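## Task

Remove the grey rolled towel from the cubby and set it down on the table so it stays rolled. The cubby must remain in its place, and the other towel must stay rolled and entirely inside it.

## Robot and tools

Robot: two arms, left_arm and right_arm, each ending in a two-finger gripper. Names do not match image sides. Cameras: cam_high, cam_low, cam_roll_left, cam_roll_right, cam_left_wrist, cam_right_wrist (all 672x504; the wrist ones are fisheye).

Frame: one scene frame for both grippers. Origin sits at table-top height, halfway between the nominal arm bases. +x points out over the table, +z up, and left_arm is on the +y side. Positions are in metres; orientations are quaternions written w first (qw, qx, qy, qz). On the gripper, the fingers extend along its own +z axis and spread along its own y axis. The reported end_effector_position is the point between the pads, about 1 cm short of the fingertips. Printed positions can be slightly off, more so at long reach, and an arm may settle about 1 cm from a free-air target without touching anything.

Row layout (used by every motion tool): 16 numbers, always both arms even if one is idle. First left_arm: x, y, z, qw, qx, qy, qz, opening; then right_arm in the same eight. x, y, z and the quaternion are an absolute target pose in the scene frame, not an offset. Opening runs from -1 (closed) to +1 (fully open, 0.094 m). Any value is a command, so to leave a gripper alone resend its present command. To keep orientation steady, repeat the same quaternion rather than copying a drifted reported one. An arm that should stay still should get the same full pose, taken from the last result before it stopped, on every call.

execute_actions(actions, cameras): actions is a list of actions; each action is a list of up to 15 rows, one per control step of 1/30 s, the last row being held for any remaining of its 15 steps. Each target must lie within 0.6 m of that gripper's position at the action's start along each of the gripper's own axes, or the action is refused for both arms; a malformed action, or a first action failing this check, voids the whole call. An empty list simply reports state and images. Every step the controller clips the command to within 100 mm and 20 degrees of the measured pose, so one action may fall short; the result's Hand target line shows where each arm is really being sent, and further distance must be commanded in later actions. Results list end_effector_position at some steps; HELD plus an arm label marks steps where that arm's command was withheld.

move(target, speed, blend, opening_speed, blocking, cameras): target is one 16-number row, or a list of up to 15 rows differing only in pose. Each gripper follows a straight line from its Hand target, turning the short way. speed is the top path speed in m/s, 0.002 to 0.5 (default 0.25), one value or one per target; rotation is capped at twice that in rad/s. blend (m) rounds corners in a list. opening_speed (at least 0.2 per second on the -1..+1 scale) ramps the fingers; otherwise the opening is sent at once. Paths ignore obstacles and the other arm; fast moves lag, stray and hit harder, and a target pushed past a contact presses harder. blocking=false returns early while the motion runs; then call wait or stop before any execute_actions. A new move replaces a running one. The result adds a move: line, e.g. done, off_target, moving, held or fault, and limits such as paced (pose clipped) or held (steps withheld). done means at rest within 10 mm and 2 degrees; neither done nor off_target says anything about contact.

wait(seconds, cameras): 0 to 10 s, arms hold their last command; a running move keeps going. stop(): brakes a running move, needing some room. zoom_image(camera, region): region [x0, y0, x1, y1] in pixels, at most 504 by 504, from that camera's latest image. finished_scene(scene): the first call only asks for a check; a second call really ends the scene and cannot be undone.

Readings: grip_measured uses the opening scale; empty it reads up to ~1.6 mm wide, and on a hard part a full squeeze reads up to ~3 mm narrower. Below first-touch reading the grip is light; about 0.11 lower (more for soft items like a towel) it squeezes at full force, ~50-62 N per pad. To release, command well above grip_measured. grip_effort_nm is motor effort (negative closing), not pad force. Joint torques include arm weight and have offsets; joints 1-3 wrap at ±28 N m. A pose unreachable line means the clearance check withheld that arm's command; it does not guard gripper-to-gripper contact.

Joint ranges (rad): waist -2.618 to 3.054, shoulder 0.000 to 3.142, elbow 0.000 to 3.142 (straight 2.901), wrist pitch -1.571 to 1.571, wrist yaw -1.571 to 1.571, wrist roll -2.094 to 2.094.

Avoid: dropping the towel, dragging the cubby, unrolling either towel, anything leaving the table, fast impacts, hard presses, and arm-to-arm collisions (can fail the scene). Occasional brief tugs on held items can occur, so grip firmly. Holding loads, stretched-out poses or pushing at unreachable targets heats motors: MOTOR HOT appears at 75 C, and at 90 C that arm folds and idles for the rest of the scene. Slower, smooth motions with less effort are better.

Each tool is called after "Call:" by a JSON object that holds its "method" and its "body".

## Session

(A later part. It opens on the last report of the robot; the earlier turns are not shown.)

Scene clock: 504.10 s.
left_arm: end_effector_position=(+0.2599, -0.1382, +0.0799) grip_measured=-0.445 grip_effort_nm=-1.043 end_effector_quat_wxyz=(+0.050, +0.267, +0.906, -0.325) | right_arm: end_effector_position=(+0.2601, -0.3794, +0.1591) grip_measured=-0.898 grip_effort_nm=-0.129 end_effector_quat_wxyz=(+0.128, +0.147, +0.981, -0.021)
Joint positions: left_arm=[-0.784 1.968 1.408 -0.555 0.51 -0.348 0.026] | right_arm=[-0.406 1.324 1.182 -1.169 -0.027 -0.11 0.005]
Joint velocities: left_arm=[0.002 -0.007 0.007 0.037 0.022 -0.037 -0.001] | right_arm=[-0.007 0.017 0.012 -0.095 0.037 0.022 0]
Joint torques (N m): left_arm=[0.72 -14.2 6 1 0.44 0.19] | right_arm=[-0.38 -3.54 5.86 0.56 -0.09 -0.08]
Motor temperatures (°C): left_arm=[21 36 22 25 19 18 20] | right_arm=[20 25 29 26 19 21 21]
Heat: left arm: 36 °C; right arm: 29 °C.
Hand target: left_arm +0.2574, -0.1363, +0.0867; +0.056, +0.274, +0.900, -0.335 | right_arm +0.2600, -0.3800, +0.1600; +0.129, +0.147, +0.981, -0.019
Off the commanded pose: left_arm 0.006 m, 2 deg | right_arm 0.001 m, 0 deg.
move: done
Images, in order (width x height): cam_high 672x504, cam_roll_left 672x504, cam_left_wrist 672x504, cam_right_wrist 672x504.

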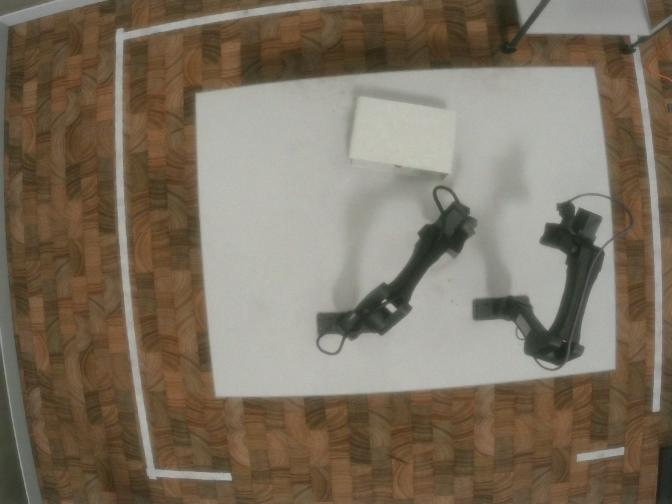

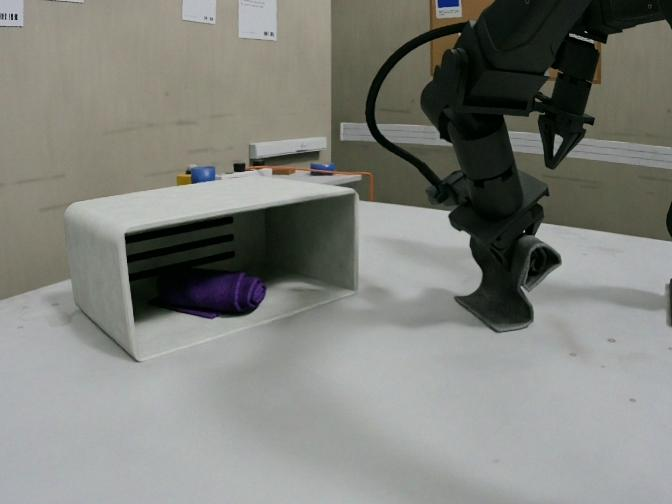

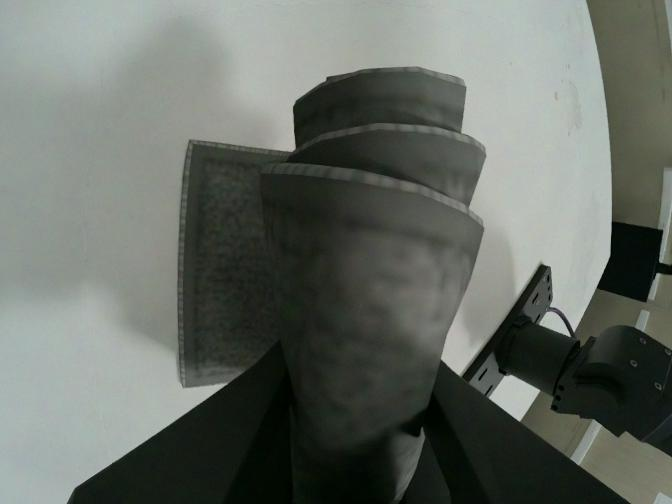

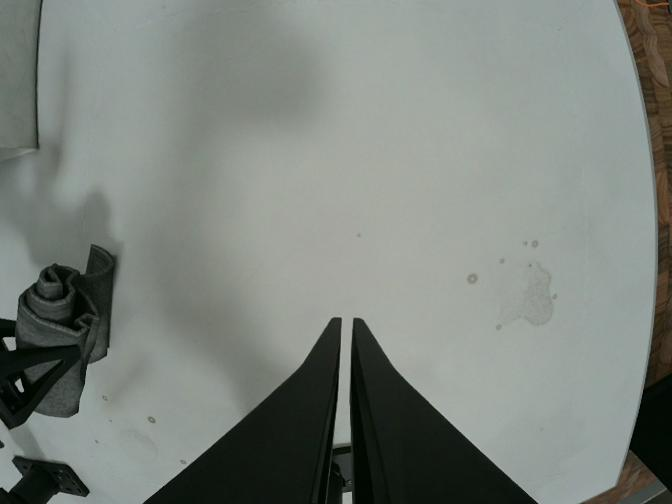

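Call:
{"method": "move", "body": {"target": [[0.235,-0.165,0.115,-0.0273,0.2101,0.8311,-0.5141,-0.45,0.26,-0.38,0.16,0.1291,0.1465,0.9805,-0.0193,-0.9],[0.267,-0.127,0.09,-0.0273,0.2101,0.8311,-0.5141,-0.45,0.26,-0.38,0.16,0.1291,0.1465,0.9805,-0.0193,-0.9]], "speed": [0.1,0.07], "cameras": ["cam_high","cam_left_wrist","cam_roll_left","cam_right_wrist"]}}

Call:
{"method": "zoom_image", "body": {"camera": "cam_roll_left", "region": [300, 200, 580, 370]}}

Call:
{"method": "zoom_image", "body": {"camera": "cam_right_wrist", "region": [0, 200, 200, 480]}}

Scene clock: 509.37 s.
left_arm: end_effector_position=(+0.2735, -0.1304, +0.1063) grip_measured=-0.445 grip_effort_nm=-1.038 end_effector_quat_wxyz=(-0.001, +0.216, +0.828, -0.517) | right_arm: end_effector_position=(+0.2601, -0.3794, +0.1591) grip_measured=-0.898 grip_effort_nm=-0.139 end_effector_quat_wxyz=(+0.128, +0.147, +0.981, -0.021)
Joint positions: left_arm=[-0.621 1.975 1.263 -0.248 0.966 -0.453 0.026] | right_arm=[-0.406 1.324 1.182 -1.169 -0.027 -0.111 0.005]
Joint velocities: left_arm=[-0.002 -0.012 -0.002 0.066 -0.022 -0.007 0] | right_arm=[-0.007 -0.007 0.007 0.022 -0.051 0.022 0.001]
Joint torques (N m): left_arm=[0.47 -9.2 6.54 0.72 0.62 0.16] | right_arm=[-0.38 -3.54 5.86 0.56 -0.08 -0.07]
Motor temperatures (°C): left_arm=[21 36 21 25 19 18 20] | right_arm=[20 25 29 26 19 21 21]
Heat: left arm: 36 °C; right arm: 29 °C.
Hand target: left_arm +0.2671, -0.1258, +0.0914; -0.026, +0.211, +0.831, -0.515 | right_arm +0.2600, -0.3800, +0.1600; +0.129, +0.146, +0.981, -0.019
Off the commanded pose: left_arm 0.018 m, 3 deg | right_arm 0.001 m, 0 deg.
move: off_target (left_arm)
Images, in order (width x height): cam_high 672x504, cam_roll_left 672x504, cam_left_wrist 672x504, cam_right_wrist 672x504.

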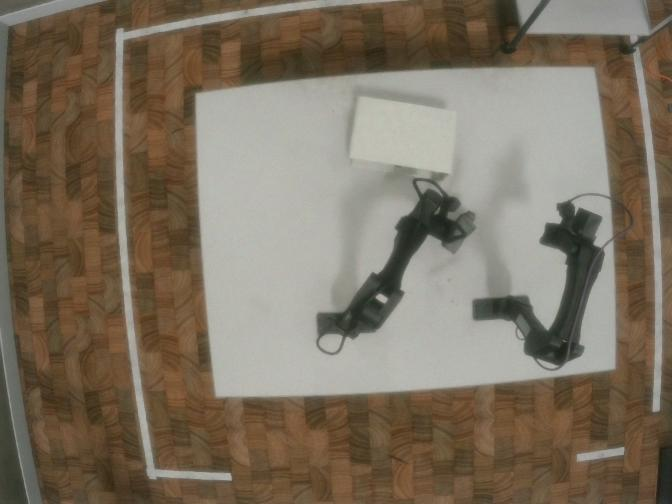

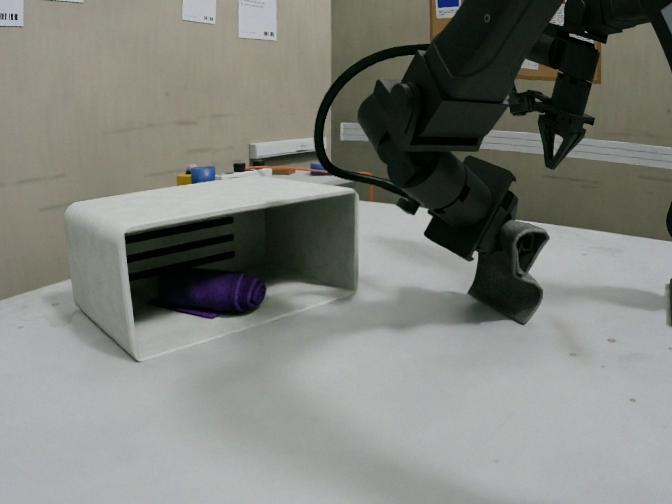

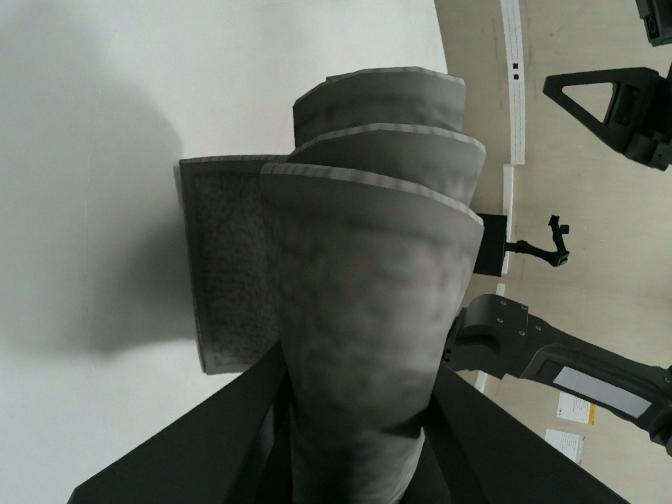

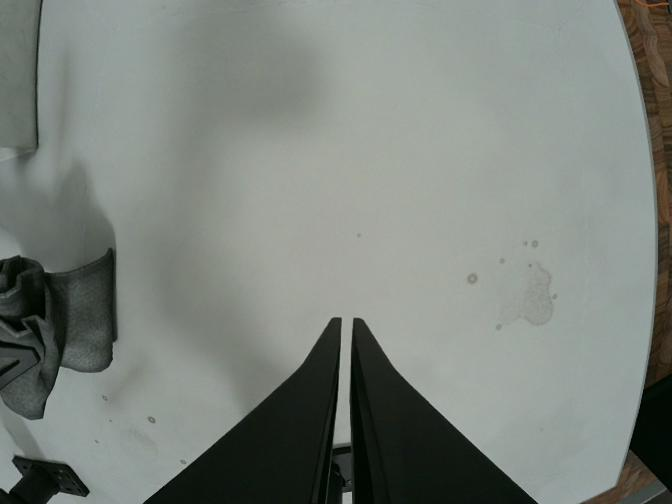

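Scaled by 1.800 from the camera's 672x504 image, which has a finer 960x720 frame.

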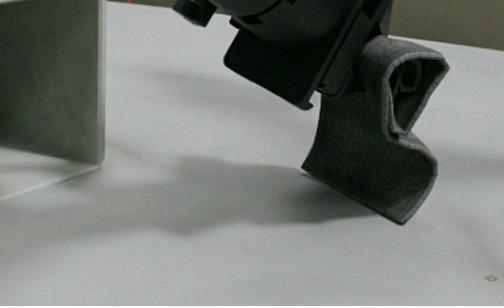

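Scaled by 1.800 from the camera's 672x504 image, which has a finer 960x720 frame.

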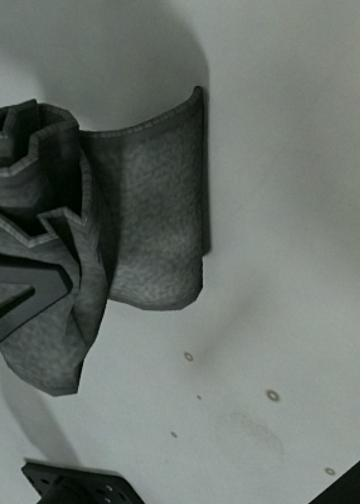

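Call:
{"method": "move", "body": {"target": [[0.235,-0.165,0.145,-0.0273,0.2101,0.8311,-0.5141,-0.45,0.26,-0.38,0.16,0.1291,0.1465,0.9805,-0.0193,-0.9]], "speed": [0.1], "cameras": ["cam_roll_left","cam_right_wrist"]}}

Call:
{"method": "zoom_image", "body": {"camera": "cam_roll_left", "region": [300, 200, 580, 370]}}

Call:
{"method": "move", "body": {"target": [[0.267,-0.127,0.10,-0.0273,0.2101,0.8311,-0.5141,-0.45,0.26,-0.38,0.16,0.1291,0.1465,0.9805,-0.0193,-0.9]], "speed": [0.1], "cameras": ["cam_roll_left","cam_right_wrist"]}}

Call:
{"method": "zoom_image", "body": {"camera": "cam_roll_left", "region": [300, 200, 580, 370]}}

Scene clock: 512.20 s.
left_arm: end_effector_position=(+0.2332, -0.1608, +0.1238) grip_measured=-0.445 grip_effort_nm=-1.033 end_effector_quat_wxyz=(-0.041, +0.203, +0.837, -0.506) | right_arm: end_effector_position=(+0.2601, -0.3794, +0.1591) grip_measured=-0.898 grip_effort_nm=-0.129 end_effector_quat_wxyz=(+0.128, +0.147, +0.981, -0.021)
Joint positions: left_arm=[-0.742 1.929 1.28 -0.268 0.915 -0.612 0.026] | right_arm=[-0.406 1.324 1.182 -1.169 -0.027 -0.111 0.005]
Joint velocities: left_arm=[-0.002 -0.012 0.007 0.007 -0.066 0.037 0] | right_arm=[-0.002 0.002 -0.012 0.037 0.007 0.037 -0.001]
Joint torques (N m): left_arm=[-0.62 -14 10.95 0.81 0.33 -0.01] | right_arm=[-0.38 -3.54 5.86 0.56 -0.08 -0.06]
Motor temperatures (°C): left_arm=[21 36 21 25 19 18 20] | right_arm=[20 25 29 26 19 21 21]
Heat: left arm: 36 °C; right arm: 29 °C.
Hand target: left_arm +0.2343, -0.1645, +0.1447; -0.028, +0.210, +0.831, -0.514 | right_arm +0.2600, -0.3800, +0.1600; +0.129, +0.147, +0.981, -0.019
Off the commanded pose: left_arm 0.022 m, 2 deg | right_arm 0.001 m, 0 deg.
move: off_target (left_arm)
Images, in order (width x height): cam_roll_left 672x504, cam_right_wrist 672x504.

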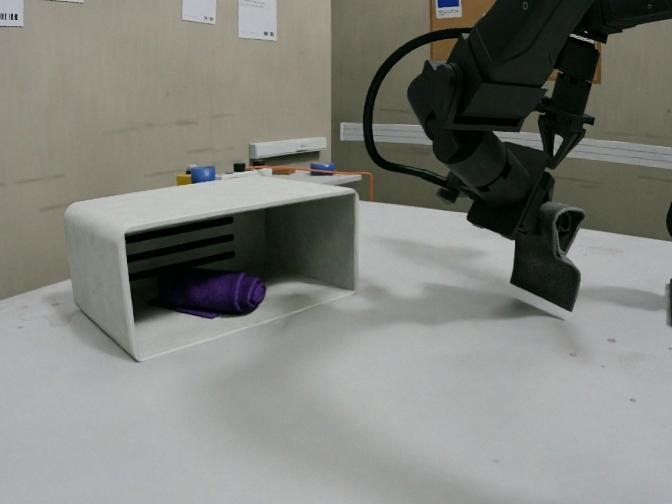

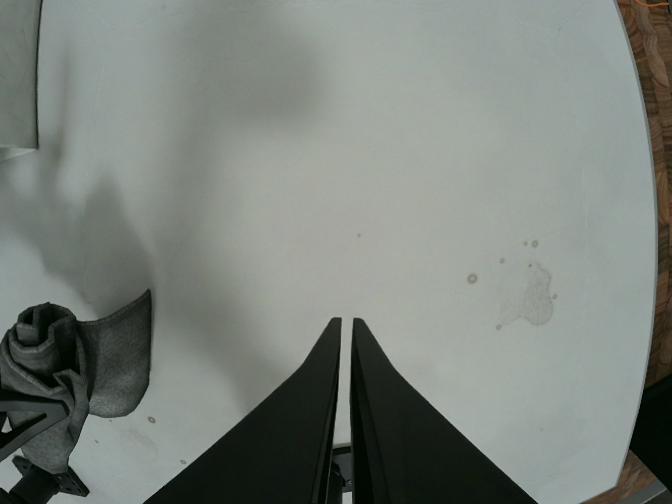

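Scaled by 1.800 from the camera's 672x504 image, which has a finer 960x720 frame.

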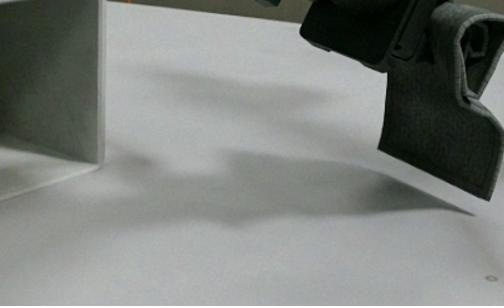

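Scene clock: 513.60 s.
left_arm: end_effector_position=(+0.2732, -0.1313, +0.1136) grip_measured=-0.445 grip_effort_nm=-1.038 end_effector_quat_wxyz=(-0.004, +0.214, +0.829, -0.517) | right_arm: end_effector_position=(+0.2601, -0.3794, +0.1591) grip_measured=-0.898 grip_effort_nm=-0.129 end_effector_quat_wxyz=(+0.128, +0.147, +0.981, -0.021)
Joint positions: left_arm=[-0.623 1.964 1.28 -0.275 0.965 -0.462 0.026] | right_arm=[-0.406 1.324 1.182 -1.169 -0.027 -0.111 0.005]
Joint velocities: left_arm=[-0.002 -0.002 -0.007 -0.007 -0.037 0.066 0] | right_arm=[-0.012 -0.027 -0.022 -0.051 0.007 -0.037 -0.001]
Joint torques (N m): left_arm=[0.38 -9.43 6.8 0.73 0.65 0.19] | right_arm=[-0.38 -3.54 5.85 0.56 -0.09 -0.07]
Motor temperatures (°C): left_arm=[21 36 21 25 19 18 20] | right_arm=[20 25 29 26 19 21 21]
Heat: left arm: 36 °C; right arm: 29 °C.
Hand target: left_arm +0.2674, -0.1273, +0.1006; -0.026, +0.209, +0.831, -0.515 | right_arm +0.2600, -0.3800, +0.1600; +0.129, +0.147, +0.981, -0.019
Off the commanded pose: left_arm 0.016 m, 3 deg | right_arm 0.001 m, 0 deg.
move: off_target (left_arm)
Images, in order (width x height): cam_roll_left 672x504, cam_right_wrist 672x504.

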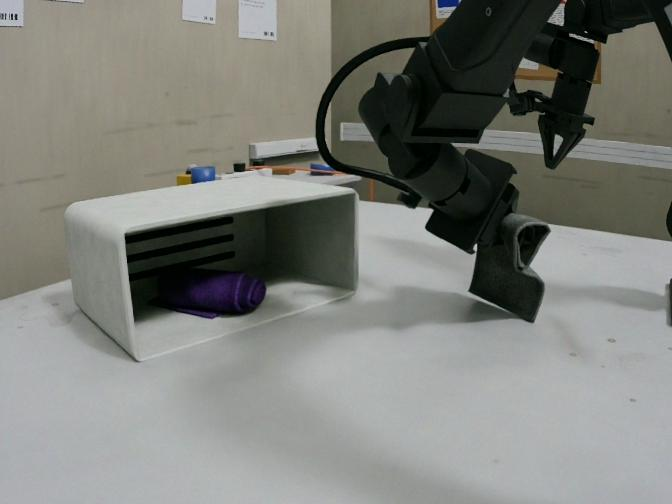

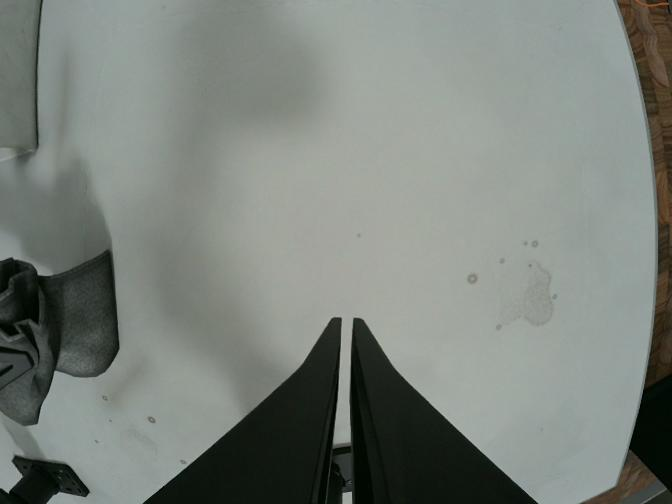

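Scaled by 1.800 from the camera's 672x504 image, which has a finer 960x720 frame.

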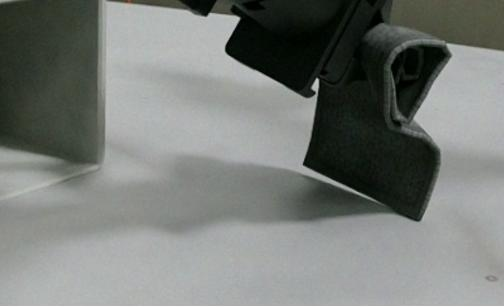

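Call:
{"method": "move", "body": {"target": [[0.22,-0.17,0.11,-0.0273,0.2101,0.8311,-0.5141,-0.45,0.26,-0.39,0.16,0.1291,0.1465,0.9805,-0.0193,-0.9],[0.255,-0.128,0.055,-0.0273,0.2101,0.8311,-0.5141,-0.45,0.26,-0.39,0.16,0.1291,0.1465,0.9805,-0.0193,-0.9]], "speed": [0.1,0.08], "cameras": ["cam_roll_left","cam_right_wrist","cam_high"]}}

Call:
{"method": "zoom_image", "body": {"camera": "cam_roll_left", "region": [300, 200, 580, 370]}}

Scene clock: 516.93 s.
left_arm: end_effector_position=(+0.2600, -0.1319, +0.0679) grip_measured=-0.445 grip_effort_nm=-1.043 end_effector_quat_wxyz=(-0.012, +0.211, +0.832, -0.514) | right_arm: end_effector_position=(+0.2568, -0.3878, +0.1576) grip_measured=-0.898 grip_effort_nm=-0.129 end_effector_quat_wxyz=(+0.126, +0.147, +0.981, -0.020)
Joint positions: left_arm=[-0.644 2.023 1.163 -0.095 0.955 -0.49 0.026] | right_arm=[-0.445 1.33 1.182 -1.169 -0.036 -0.149 0.005]
Joint velocities: left_arm=[-0.022 -0.007 0.007 0.037 0.051 0.037 0] | right_arm=[-0.007 0.002 0.017 0.007 0.022 -0.022 0]
Joint torques (N m): left_arm=[0.66 -9.39 5.7 1.01 0.69 0.08] | right_arm=[-0.47 -2.82 6.82 0.58 -0.11 -0.07]
Motor temperatures (°C): left_arm=[21 35 21 25 19 18 20] | right_arm=[20 25 29 26 19 21 21]
Heat: left arm: 35 °C; right arm: 29 °C.
Hand target: left_arm +0.2546, -0.1277, +0.0554; -0.027, +0.210, +0.831, -0.514 | right_arm +0.2601, -0.3898, +0.1599; +0.129, +0.147, +0.980, -0.018
Off the commanded pose: left_arm 0.014 m, 2 deg | right_arm 0.005 m, 0 deg.
move: off_target (left_arm)
Images, in order (width x height): cam_high 672x504, cam_roll_left 672x504, cam_right_wrist 672x504.

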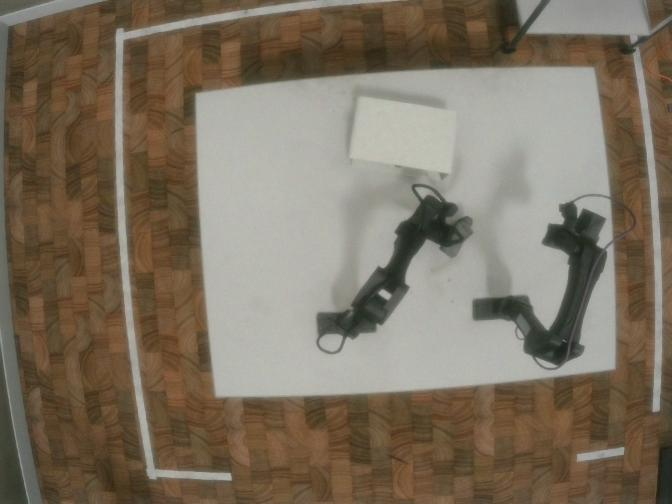

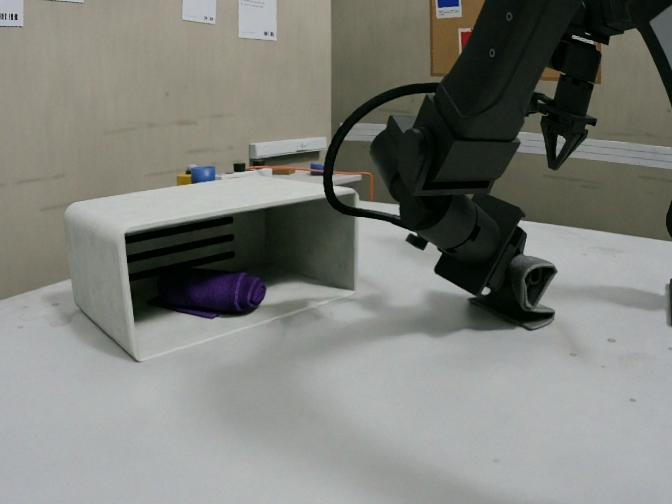

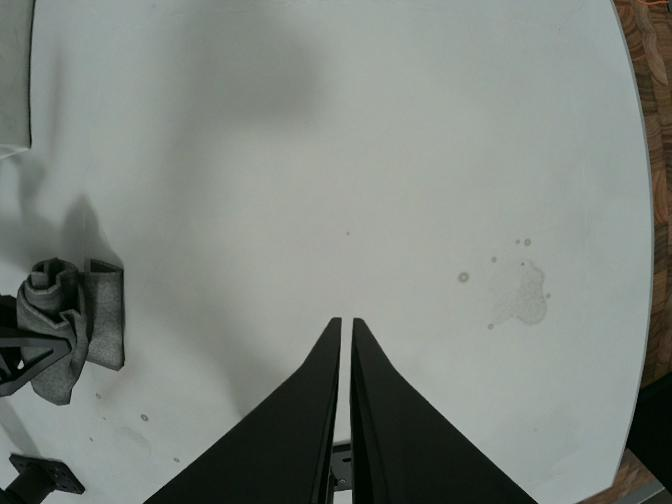

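Scaled by 1.800 from the camera's 672x504 image, which has a finer 960x720 frame.

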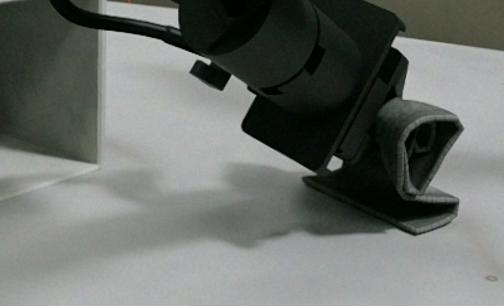

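Call:
{"method": "move", "body": {"target": [[0.235,-0.165,0.15,-0.0273,0.2101,0.8311,-0.5141,-0.45,0.21,-0.40,0.16,0.1291,0.1465,0.9805,-0.0193,-0.9],[0.28,-0.24,0.15,0.0627,0.0626,0.8549,-0.5111,-0.45,0.20,-0.40,0.16,0.1291,0.1465,0.9805,-0.0193,-0.9],[0.335,-0.315,0.14,0.0627,0.0626,0.8549,-0.5111,-0.45,0.20,-0.40,0.16,0.1291,0.1465,0.9805,-0.0193,-0.9]], "speed": 0.12}}

Call:
{"method": "zoom_image", "body": {"camera": "cam_high", "region": [390, 130, 600, 290]}}

Scene clock: 525.83 s.
left_arm: end_effector_position=(+0.3349, -0.3091, +0.1499) grip_measured=-0.445 grip_effort_nm=-1.043 end_effector_quat_wxyz=(+0.069, +0.065, +0.851, -0.517) | right_arm: end_effector_position=(+0.2064, -0.4040, +0.1616) grip_measured=-0.898 grip_effort_nm=-0.134 end_effector_quat_wxyz=(+0.131, +0.147, +0.980, -0.021)
Joint positions: left_arm=[-0.878 2.368 1.991 -0.186 0.545 -1.047 0.026] | right_arm=[-0.642 1.192 1.102 -1.23 -0.088 -0.339 0.005]
Joint velocities: left_arm=[-0.012 -0.022 -0.002 -0.037 -0.037 0.007 0] | right_arm=[0.002 0.007 0.002 0.037 -0.007 0.007 0]
Joint torques (N m): left_arm=[-0.91 -13.19 12.51 1.32 0.11 0.02] | right_arm=[-0.5 -4.25 4.27 0.48 -0.16 -0.07]
Motor temperatures (°C): left_arm=[21 35 22 25 19 18 20] | right_arm=[20 25 29 26 19 21 21]
Heat: left arm: 35 °C; right arm: 29 °C.
Hand target: left_arm +0.3332, -0.3154, +0.1390; +0.062, +0.064, +0.855, -0.510 | right_arm +0.2011, -0.3997, +0.1607; +0.131, +0.147, +0.980, -0.016
Off the commanded pose: left_arm 0.012 m, 1 deg | right_arm 0.008 m, 0 deg.
move: off_target (left_arm)

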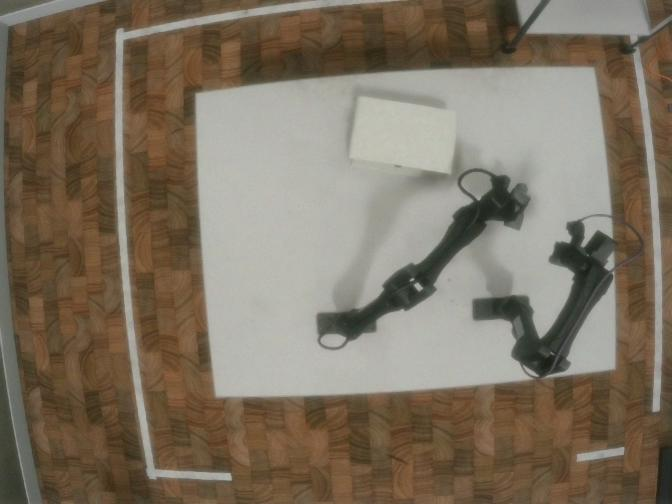

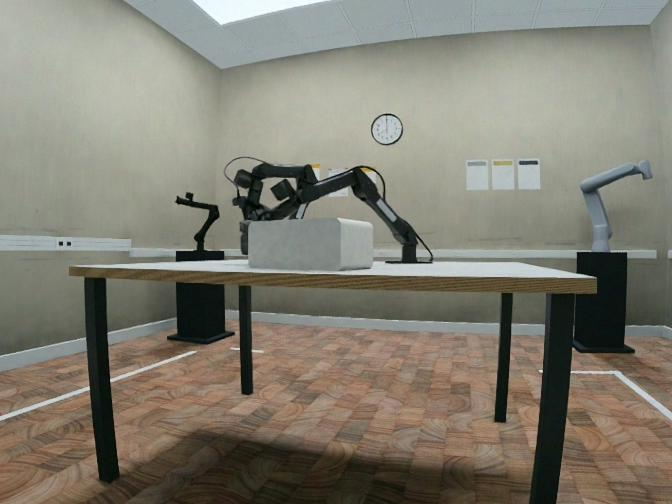

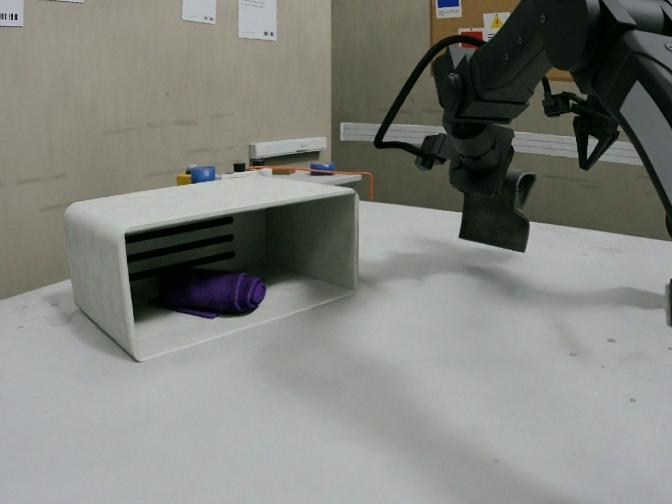

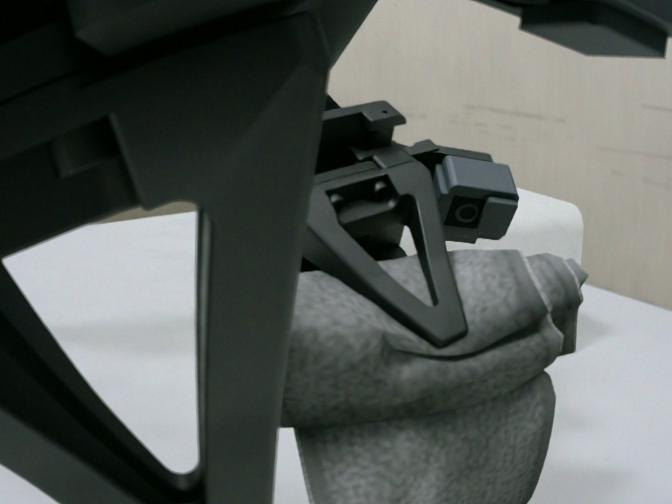

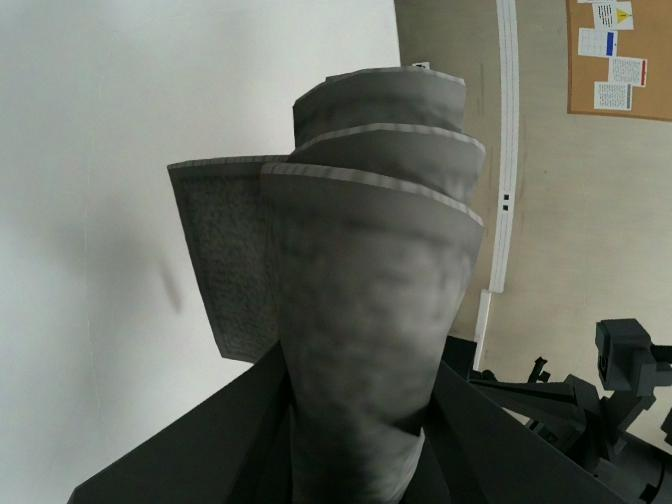

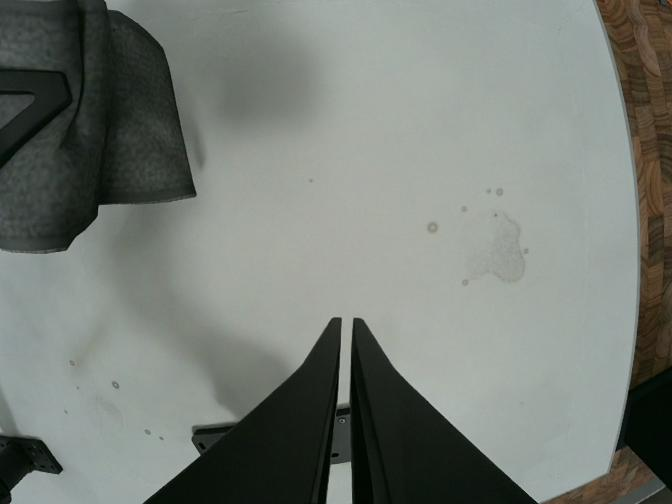

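Scaled by 2.400 from the camera's 672x504 image, which has a finer 960x720 frame.

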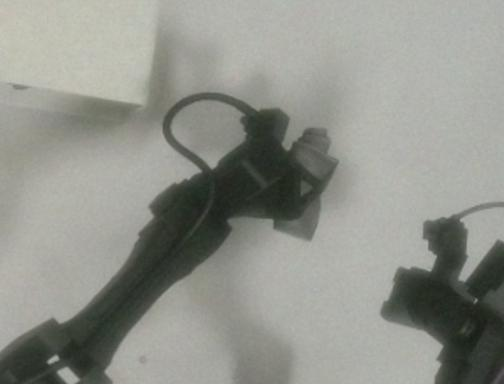

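Call:
{"method": "execute_actions", "body": {"actions": [], "cameras": ["cam_high","cam_roll_left","cam_right_wrist","cam_left_wrist"]}}

Scene clock: 529.00 s.
left_arm: end_effector_position=(+0.3349, -0.3090, +0.1498) grip_measured=-0.445 grip_effort_nm=-1.038 end_effector_quat_wxyz=(+0.068, +0.065, +0.851, -0.517) | right_arm: end_effector_position=(+0.2063, -0.4038, +0.1614) grip_measured=-0.898 grip_effort_nm=-0.129 end_effector_quat_wxyz=(+0.131, +0.147, +0.980, -0.020)
Joint positions: left_arm=[-0.878 2.368 1.991 -0.186 0.545 -1.047 0.026] | right_arm=[-0.642 1.192 1.101 -1.23 -0.089 -0.339 0.005]
Joint velocities: left_arm=[-0.012 -0.012 -0.002 -0.007 -0.037 0.037 0.001] | right_arm=[0.007 -0.017 -0.007 -0.066 0.037 -0.037 -0.001]
Joint torques (N m): left_arm=[-0.91 -13.2 12.51 1.34 0.11 0.01] | right_arm=[-0.5 -4.25 4.26 0.48 -0.16 -0.07]
Motor temperatures (°C): left_arm=[21 36 22 25 19 18 20] | right_arm=[20 25 29 26 19 21 21]
Heat: left arm: 36 °C; right arm: 29 °C.
Hand target: left_arm +0.3332, -0.3154, +0.1390; +0.062, +0.064, +0.855, -0.510 | right_arm +0.2011, -0.3996, +0.1606; +0.131, +0.147, +0.980, -0.016
Tool commands: left_gripper/opening=-0.45 right_gripper/opening=-0.9
Off the commanded pose: left_arm 0.011 m, 1 deg | right_arm 0.007 m, 0 deg.
Images, in order (width x height): cam_high 672x504, cam_roll_left 672x504, cam_left_wrist 672x504, cam_right_wrist 672x504.

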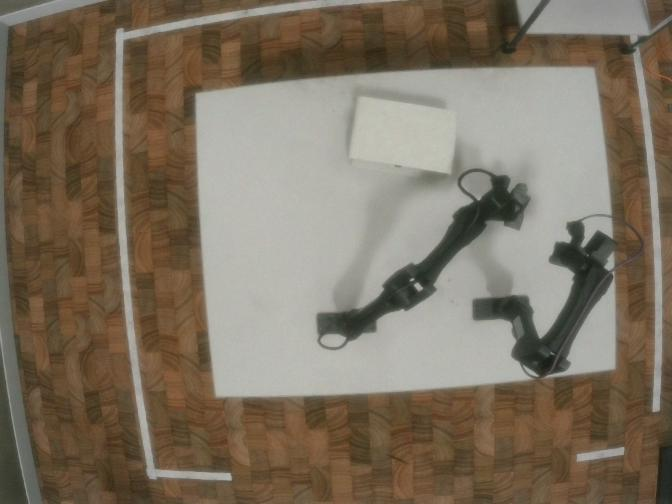

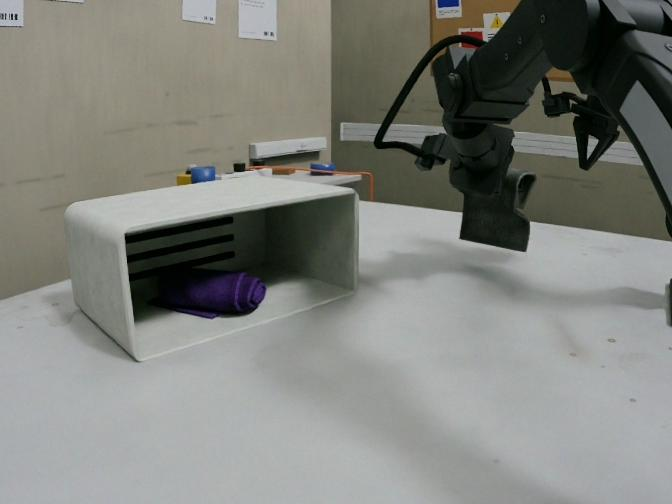

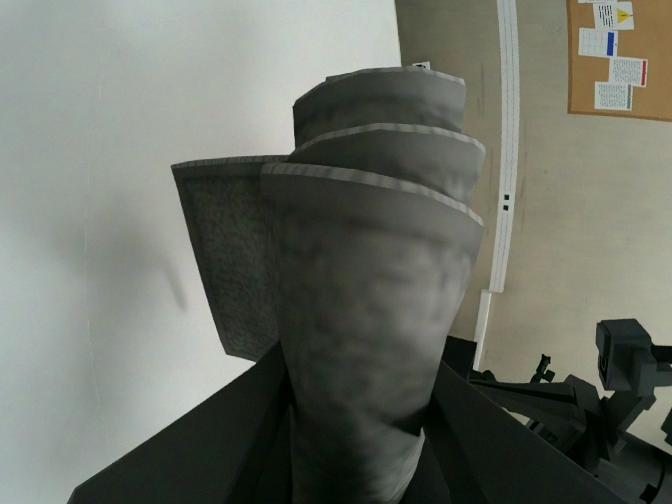

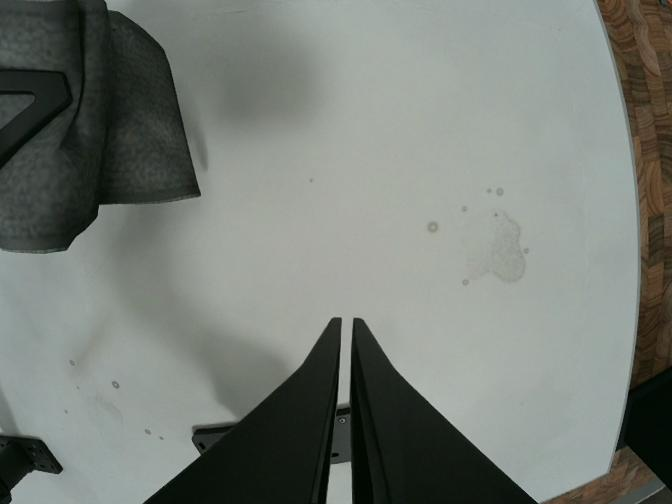

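Call:
{"method": "move", "body": {"target": [[0.37,-0.295,0.18,0.0627,0.0626,0.8549,-0.5111,-0.45,0.24,-0.42,0.12,0.5649,0.1422,0.8067,-0.0996,0.3]], "speed": 0.12, "cameras": ["cam_high","cam_roll_left","cam_right_wrist","cam_left_wrist","cam_low"]}}

Scene clock: 538.93 s.
left_arm: end_effector_position=(+0.3649, -0.2945, +0.1901) grip_measured=-0.445 grip_effort_nm=-1.043 end_effector_quat_wxyz=(+0.068, +0.059, +0.852, -0.516) | right_arm: end_effector_position=(+0.2426, -0.4217, +0.1227) grip_measured=+0.297 grip_effort_nm=0.134 end_effector_quat_wxyz=(+0.566, +0.140, +0.805, -0.110)
Joint positions: left_arm=[-0.818 2.405 2.223 -0.402 0.588 -1.019 0.026] | right_arm=[-0.848 0.611 0.125 0.104 -0.458 -0.196 0.061]
Joint velocities: left_arm=[-0.002 -0.012 -0.002 0.007 -0.051 -0.022 -0.001] | right_arm=[-0.002 -0.012 -0.007 0.022 0.007 0.007 0.001]
Joint torques (N m): left_arm=[0.88 -13.39 12.59 1.29 0.34 0.18] | right_arm=[-0.44 1.17 4.88 1.61 -0.2 0.03]
Motor temperatures (°C): left_arm=[21 37 23 26 19 18 20] | right_arm=[20 24 28 26 19 21 21]
Heat: left arm: 37 °C; right arm: 28 °C.
Hand target: left_arm +0.3700, -0.2950, +0.1800; +0.063, +0.062, +0.854, -0.512 | right_arm +0.2414, -0.4203, +0.1164; +0.565, +0.144, +0.806, -0.105
Off the commanded pose: left_arm 0.011 m, 1 deg | right_arm 0.004 m, 1 deg.
move: off_target (left_arm)
Images, in order (width x height): cam_high 672x504, cam_low 672x504, cam_roll_left 672x504, cam_left_wrist 672x504, cam_right_wrist 672x504.

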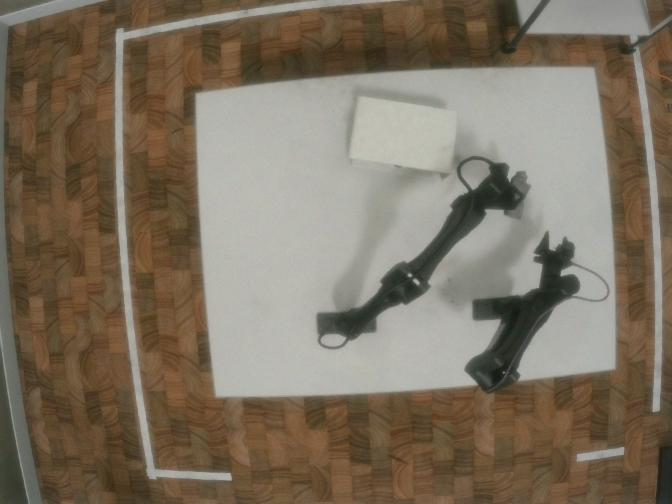

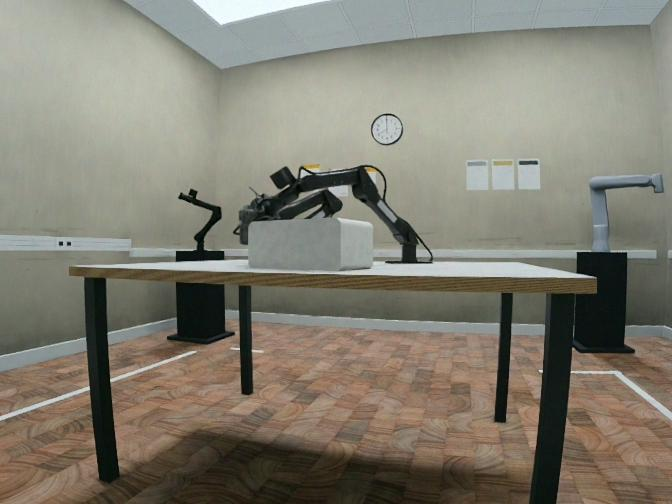

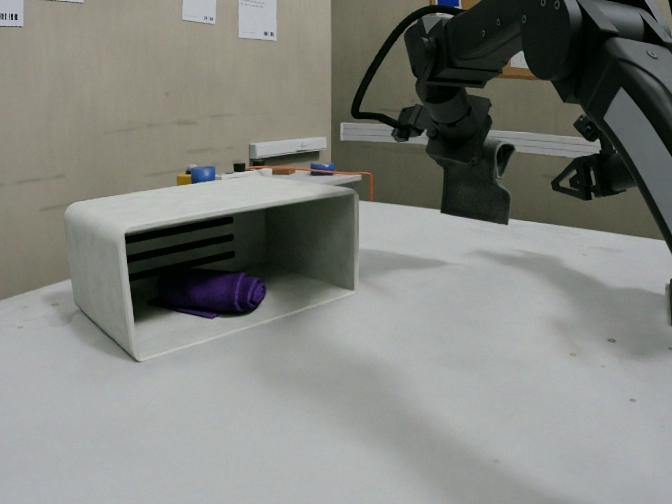

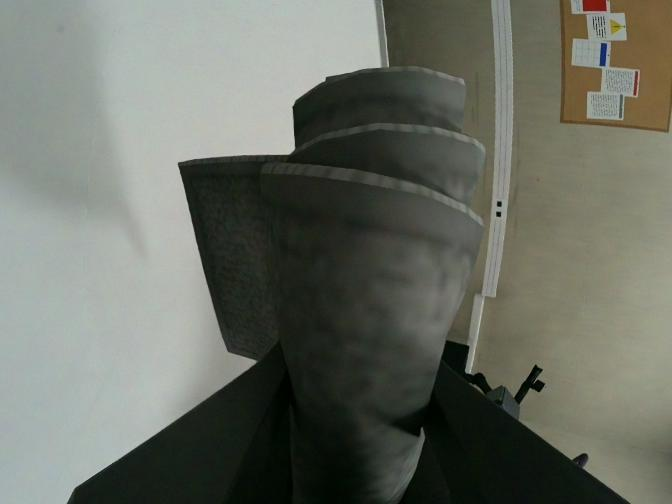

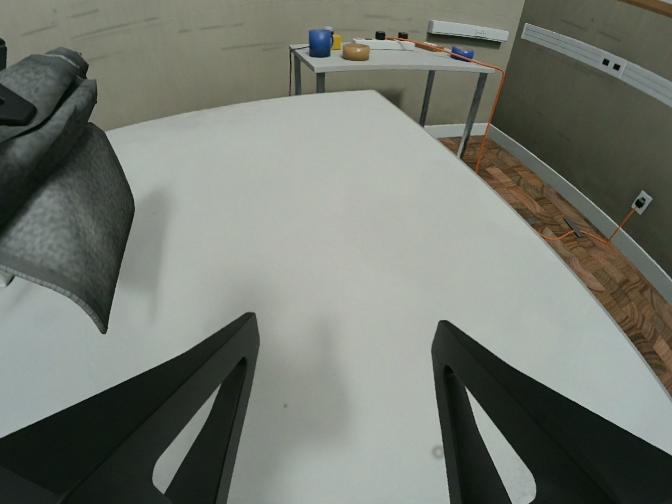

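Call:
{"method": "move", "body": {"target": [[0.37,-0.295,0.18,0.0627,0.0626,0.8549,-0.5111,-0.45,0.235,-0.35,0.08,0.5649,0.1422,0.8067,-0.0996,0.3],[0.37,-0.295,0.18,0.0627,0.0626,0.8549,-0.5111,-0.45,0.24,-0.295,0.075,0.5649,0.1422,0.8067,-0.0996,0.3]], "speed": 0.1, "cameras": ["cam_roll_left","cam_roll_right","cam_right_wrist","cam_left_wrist"]}}

Scene clock: 542.30 s.
left_arm: end_effector_position=(+0.3649, -0.2944, +0.1901) grip_measured=-0.445 grip_effort_nm=-1.048 end_effector_quat_wxyz=(+0.068, +0.059, +0.852, -0.516) | right_arm: end_effector_position=(+0.2485, -0.3419, +0.0950) grip_measured=+0.298 grip_effort_nm=0.134 end_effector_quat_wxyz=(+0.565, +0.095, +0.816, -0.075)
Joint positions: left_arm=[-0.818 2.405 2.223 -0.402 0.588 -1.018 0.026] | right_arm=[-0.314 0.215 0.002 -0.145 -0.067 -0.042 0.061]
Joint velocities: left_arm=[-0.002 0.002 -0.002 0.007 -0.022 -0.007 0] | right_arm=[-0.007 0.002 -0.017 0.022 -0.066 0.022 0]
Joint torques (N m): left_arm=[0.88 -13.59 12.26 1.3 0.34 0.17] | right_arm=[-0.5 2.28 6.54 1.57 -0.06 -0.04]
Motor temperatures (°C): left_arm=[21 37 23 26 19 18 21] | right_arm=[20 24 28 26 19 21 21]
Heat: left arm: 37 °C; right arm: 28 °C.
Hand target: left_arm +0.3698, -0.2946, +0.1800; +0.063, +0.062, +0.854, -0.512 | right_arm +0.2484, -0.3433, +0.0955; +0.566, +0.096, +0.815, -0.077
Off the commanded pose: left_arm 0.011 m, 1 deg | right_arm 0.052 m, 6 deg.
move: held (right_arm; a check stopped the path), off_target (left_arm; braked when a check withheld steps of right_arm); path passed 1 of 2 targets; limits=held
pose unreachable (right arm): on one or more control steps of this call, first in action 0 (counted from 0), this arm could not follow its commanded pose, so it was not sent that pose on those steps. It may still have moved: this result reports where it is.
cause: moving toward the commanded pose would bring two parts of the arm too close to each other (its upper arm (the part past joint 2) and its wrist (the part past joint 5), with joints 3 (elbow) to 5 (wrist yaw) between them).
Images, in order (width x height): cam_roll_left 672x504, cam_roll_right 672x504, cam_left_wrist 672x504, cam_right_wrist 672x504.

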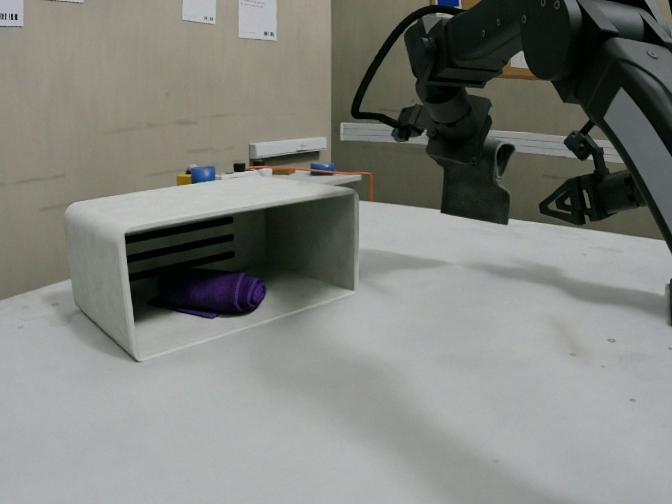

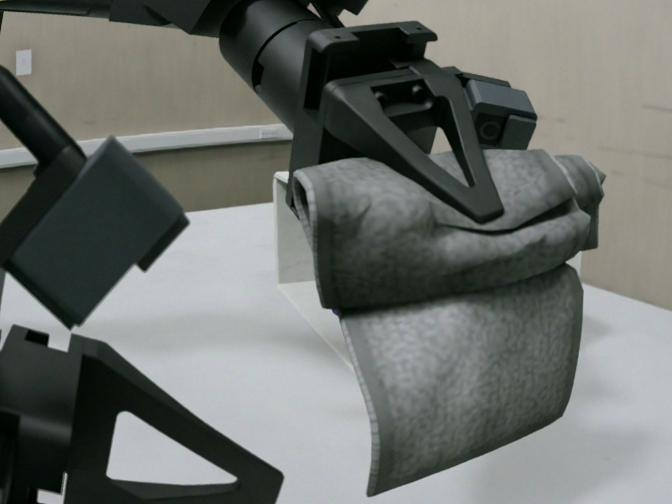

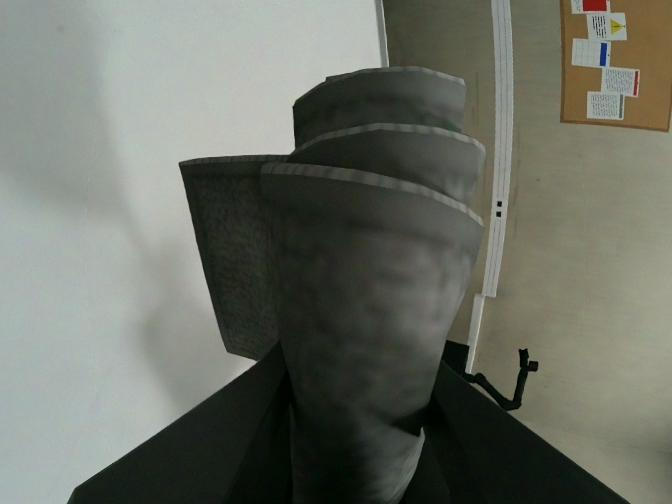

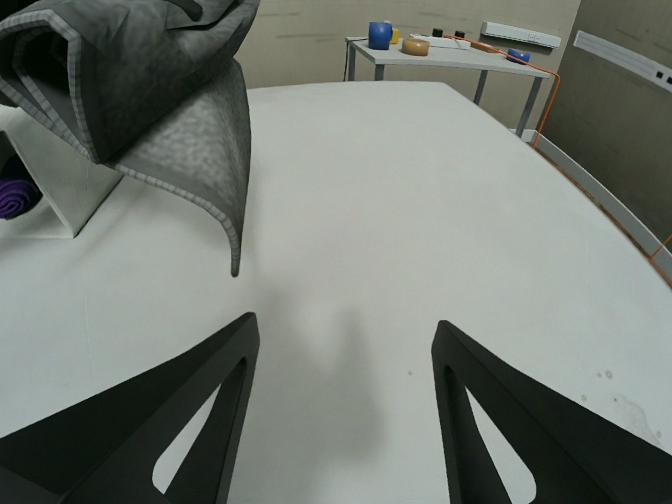

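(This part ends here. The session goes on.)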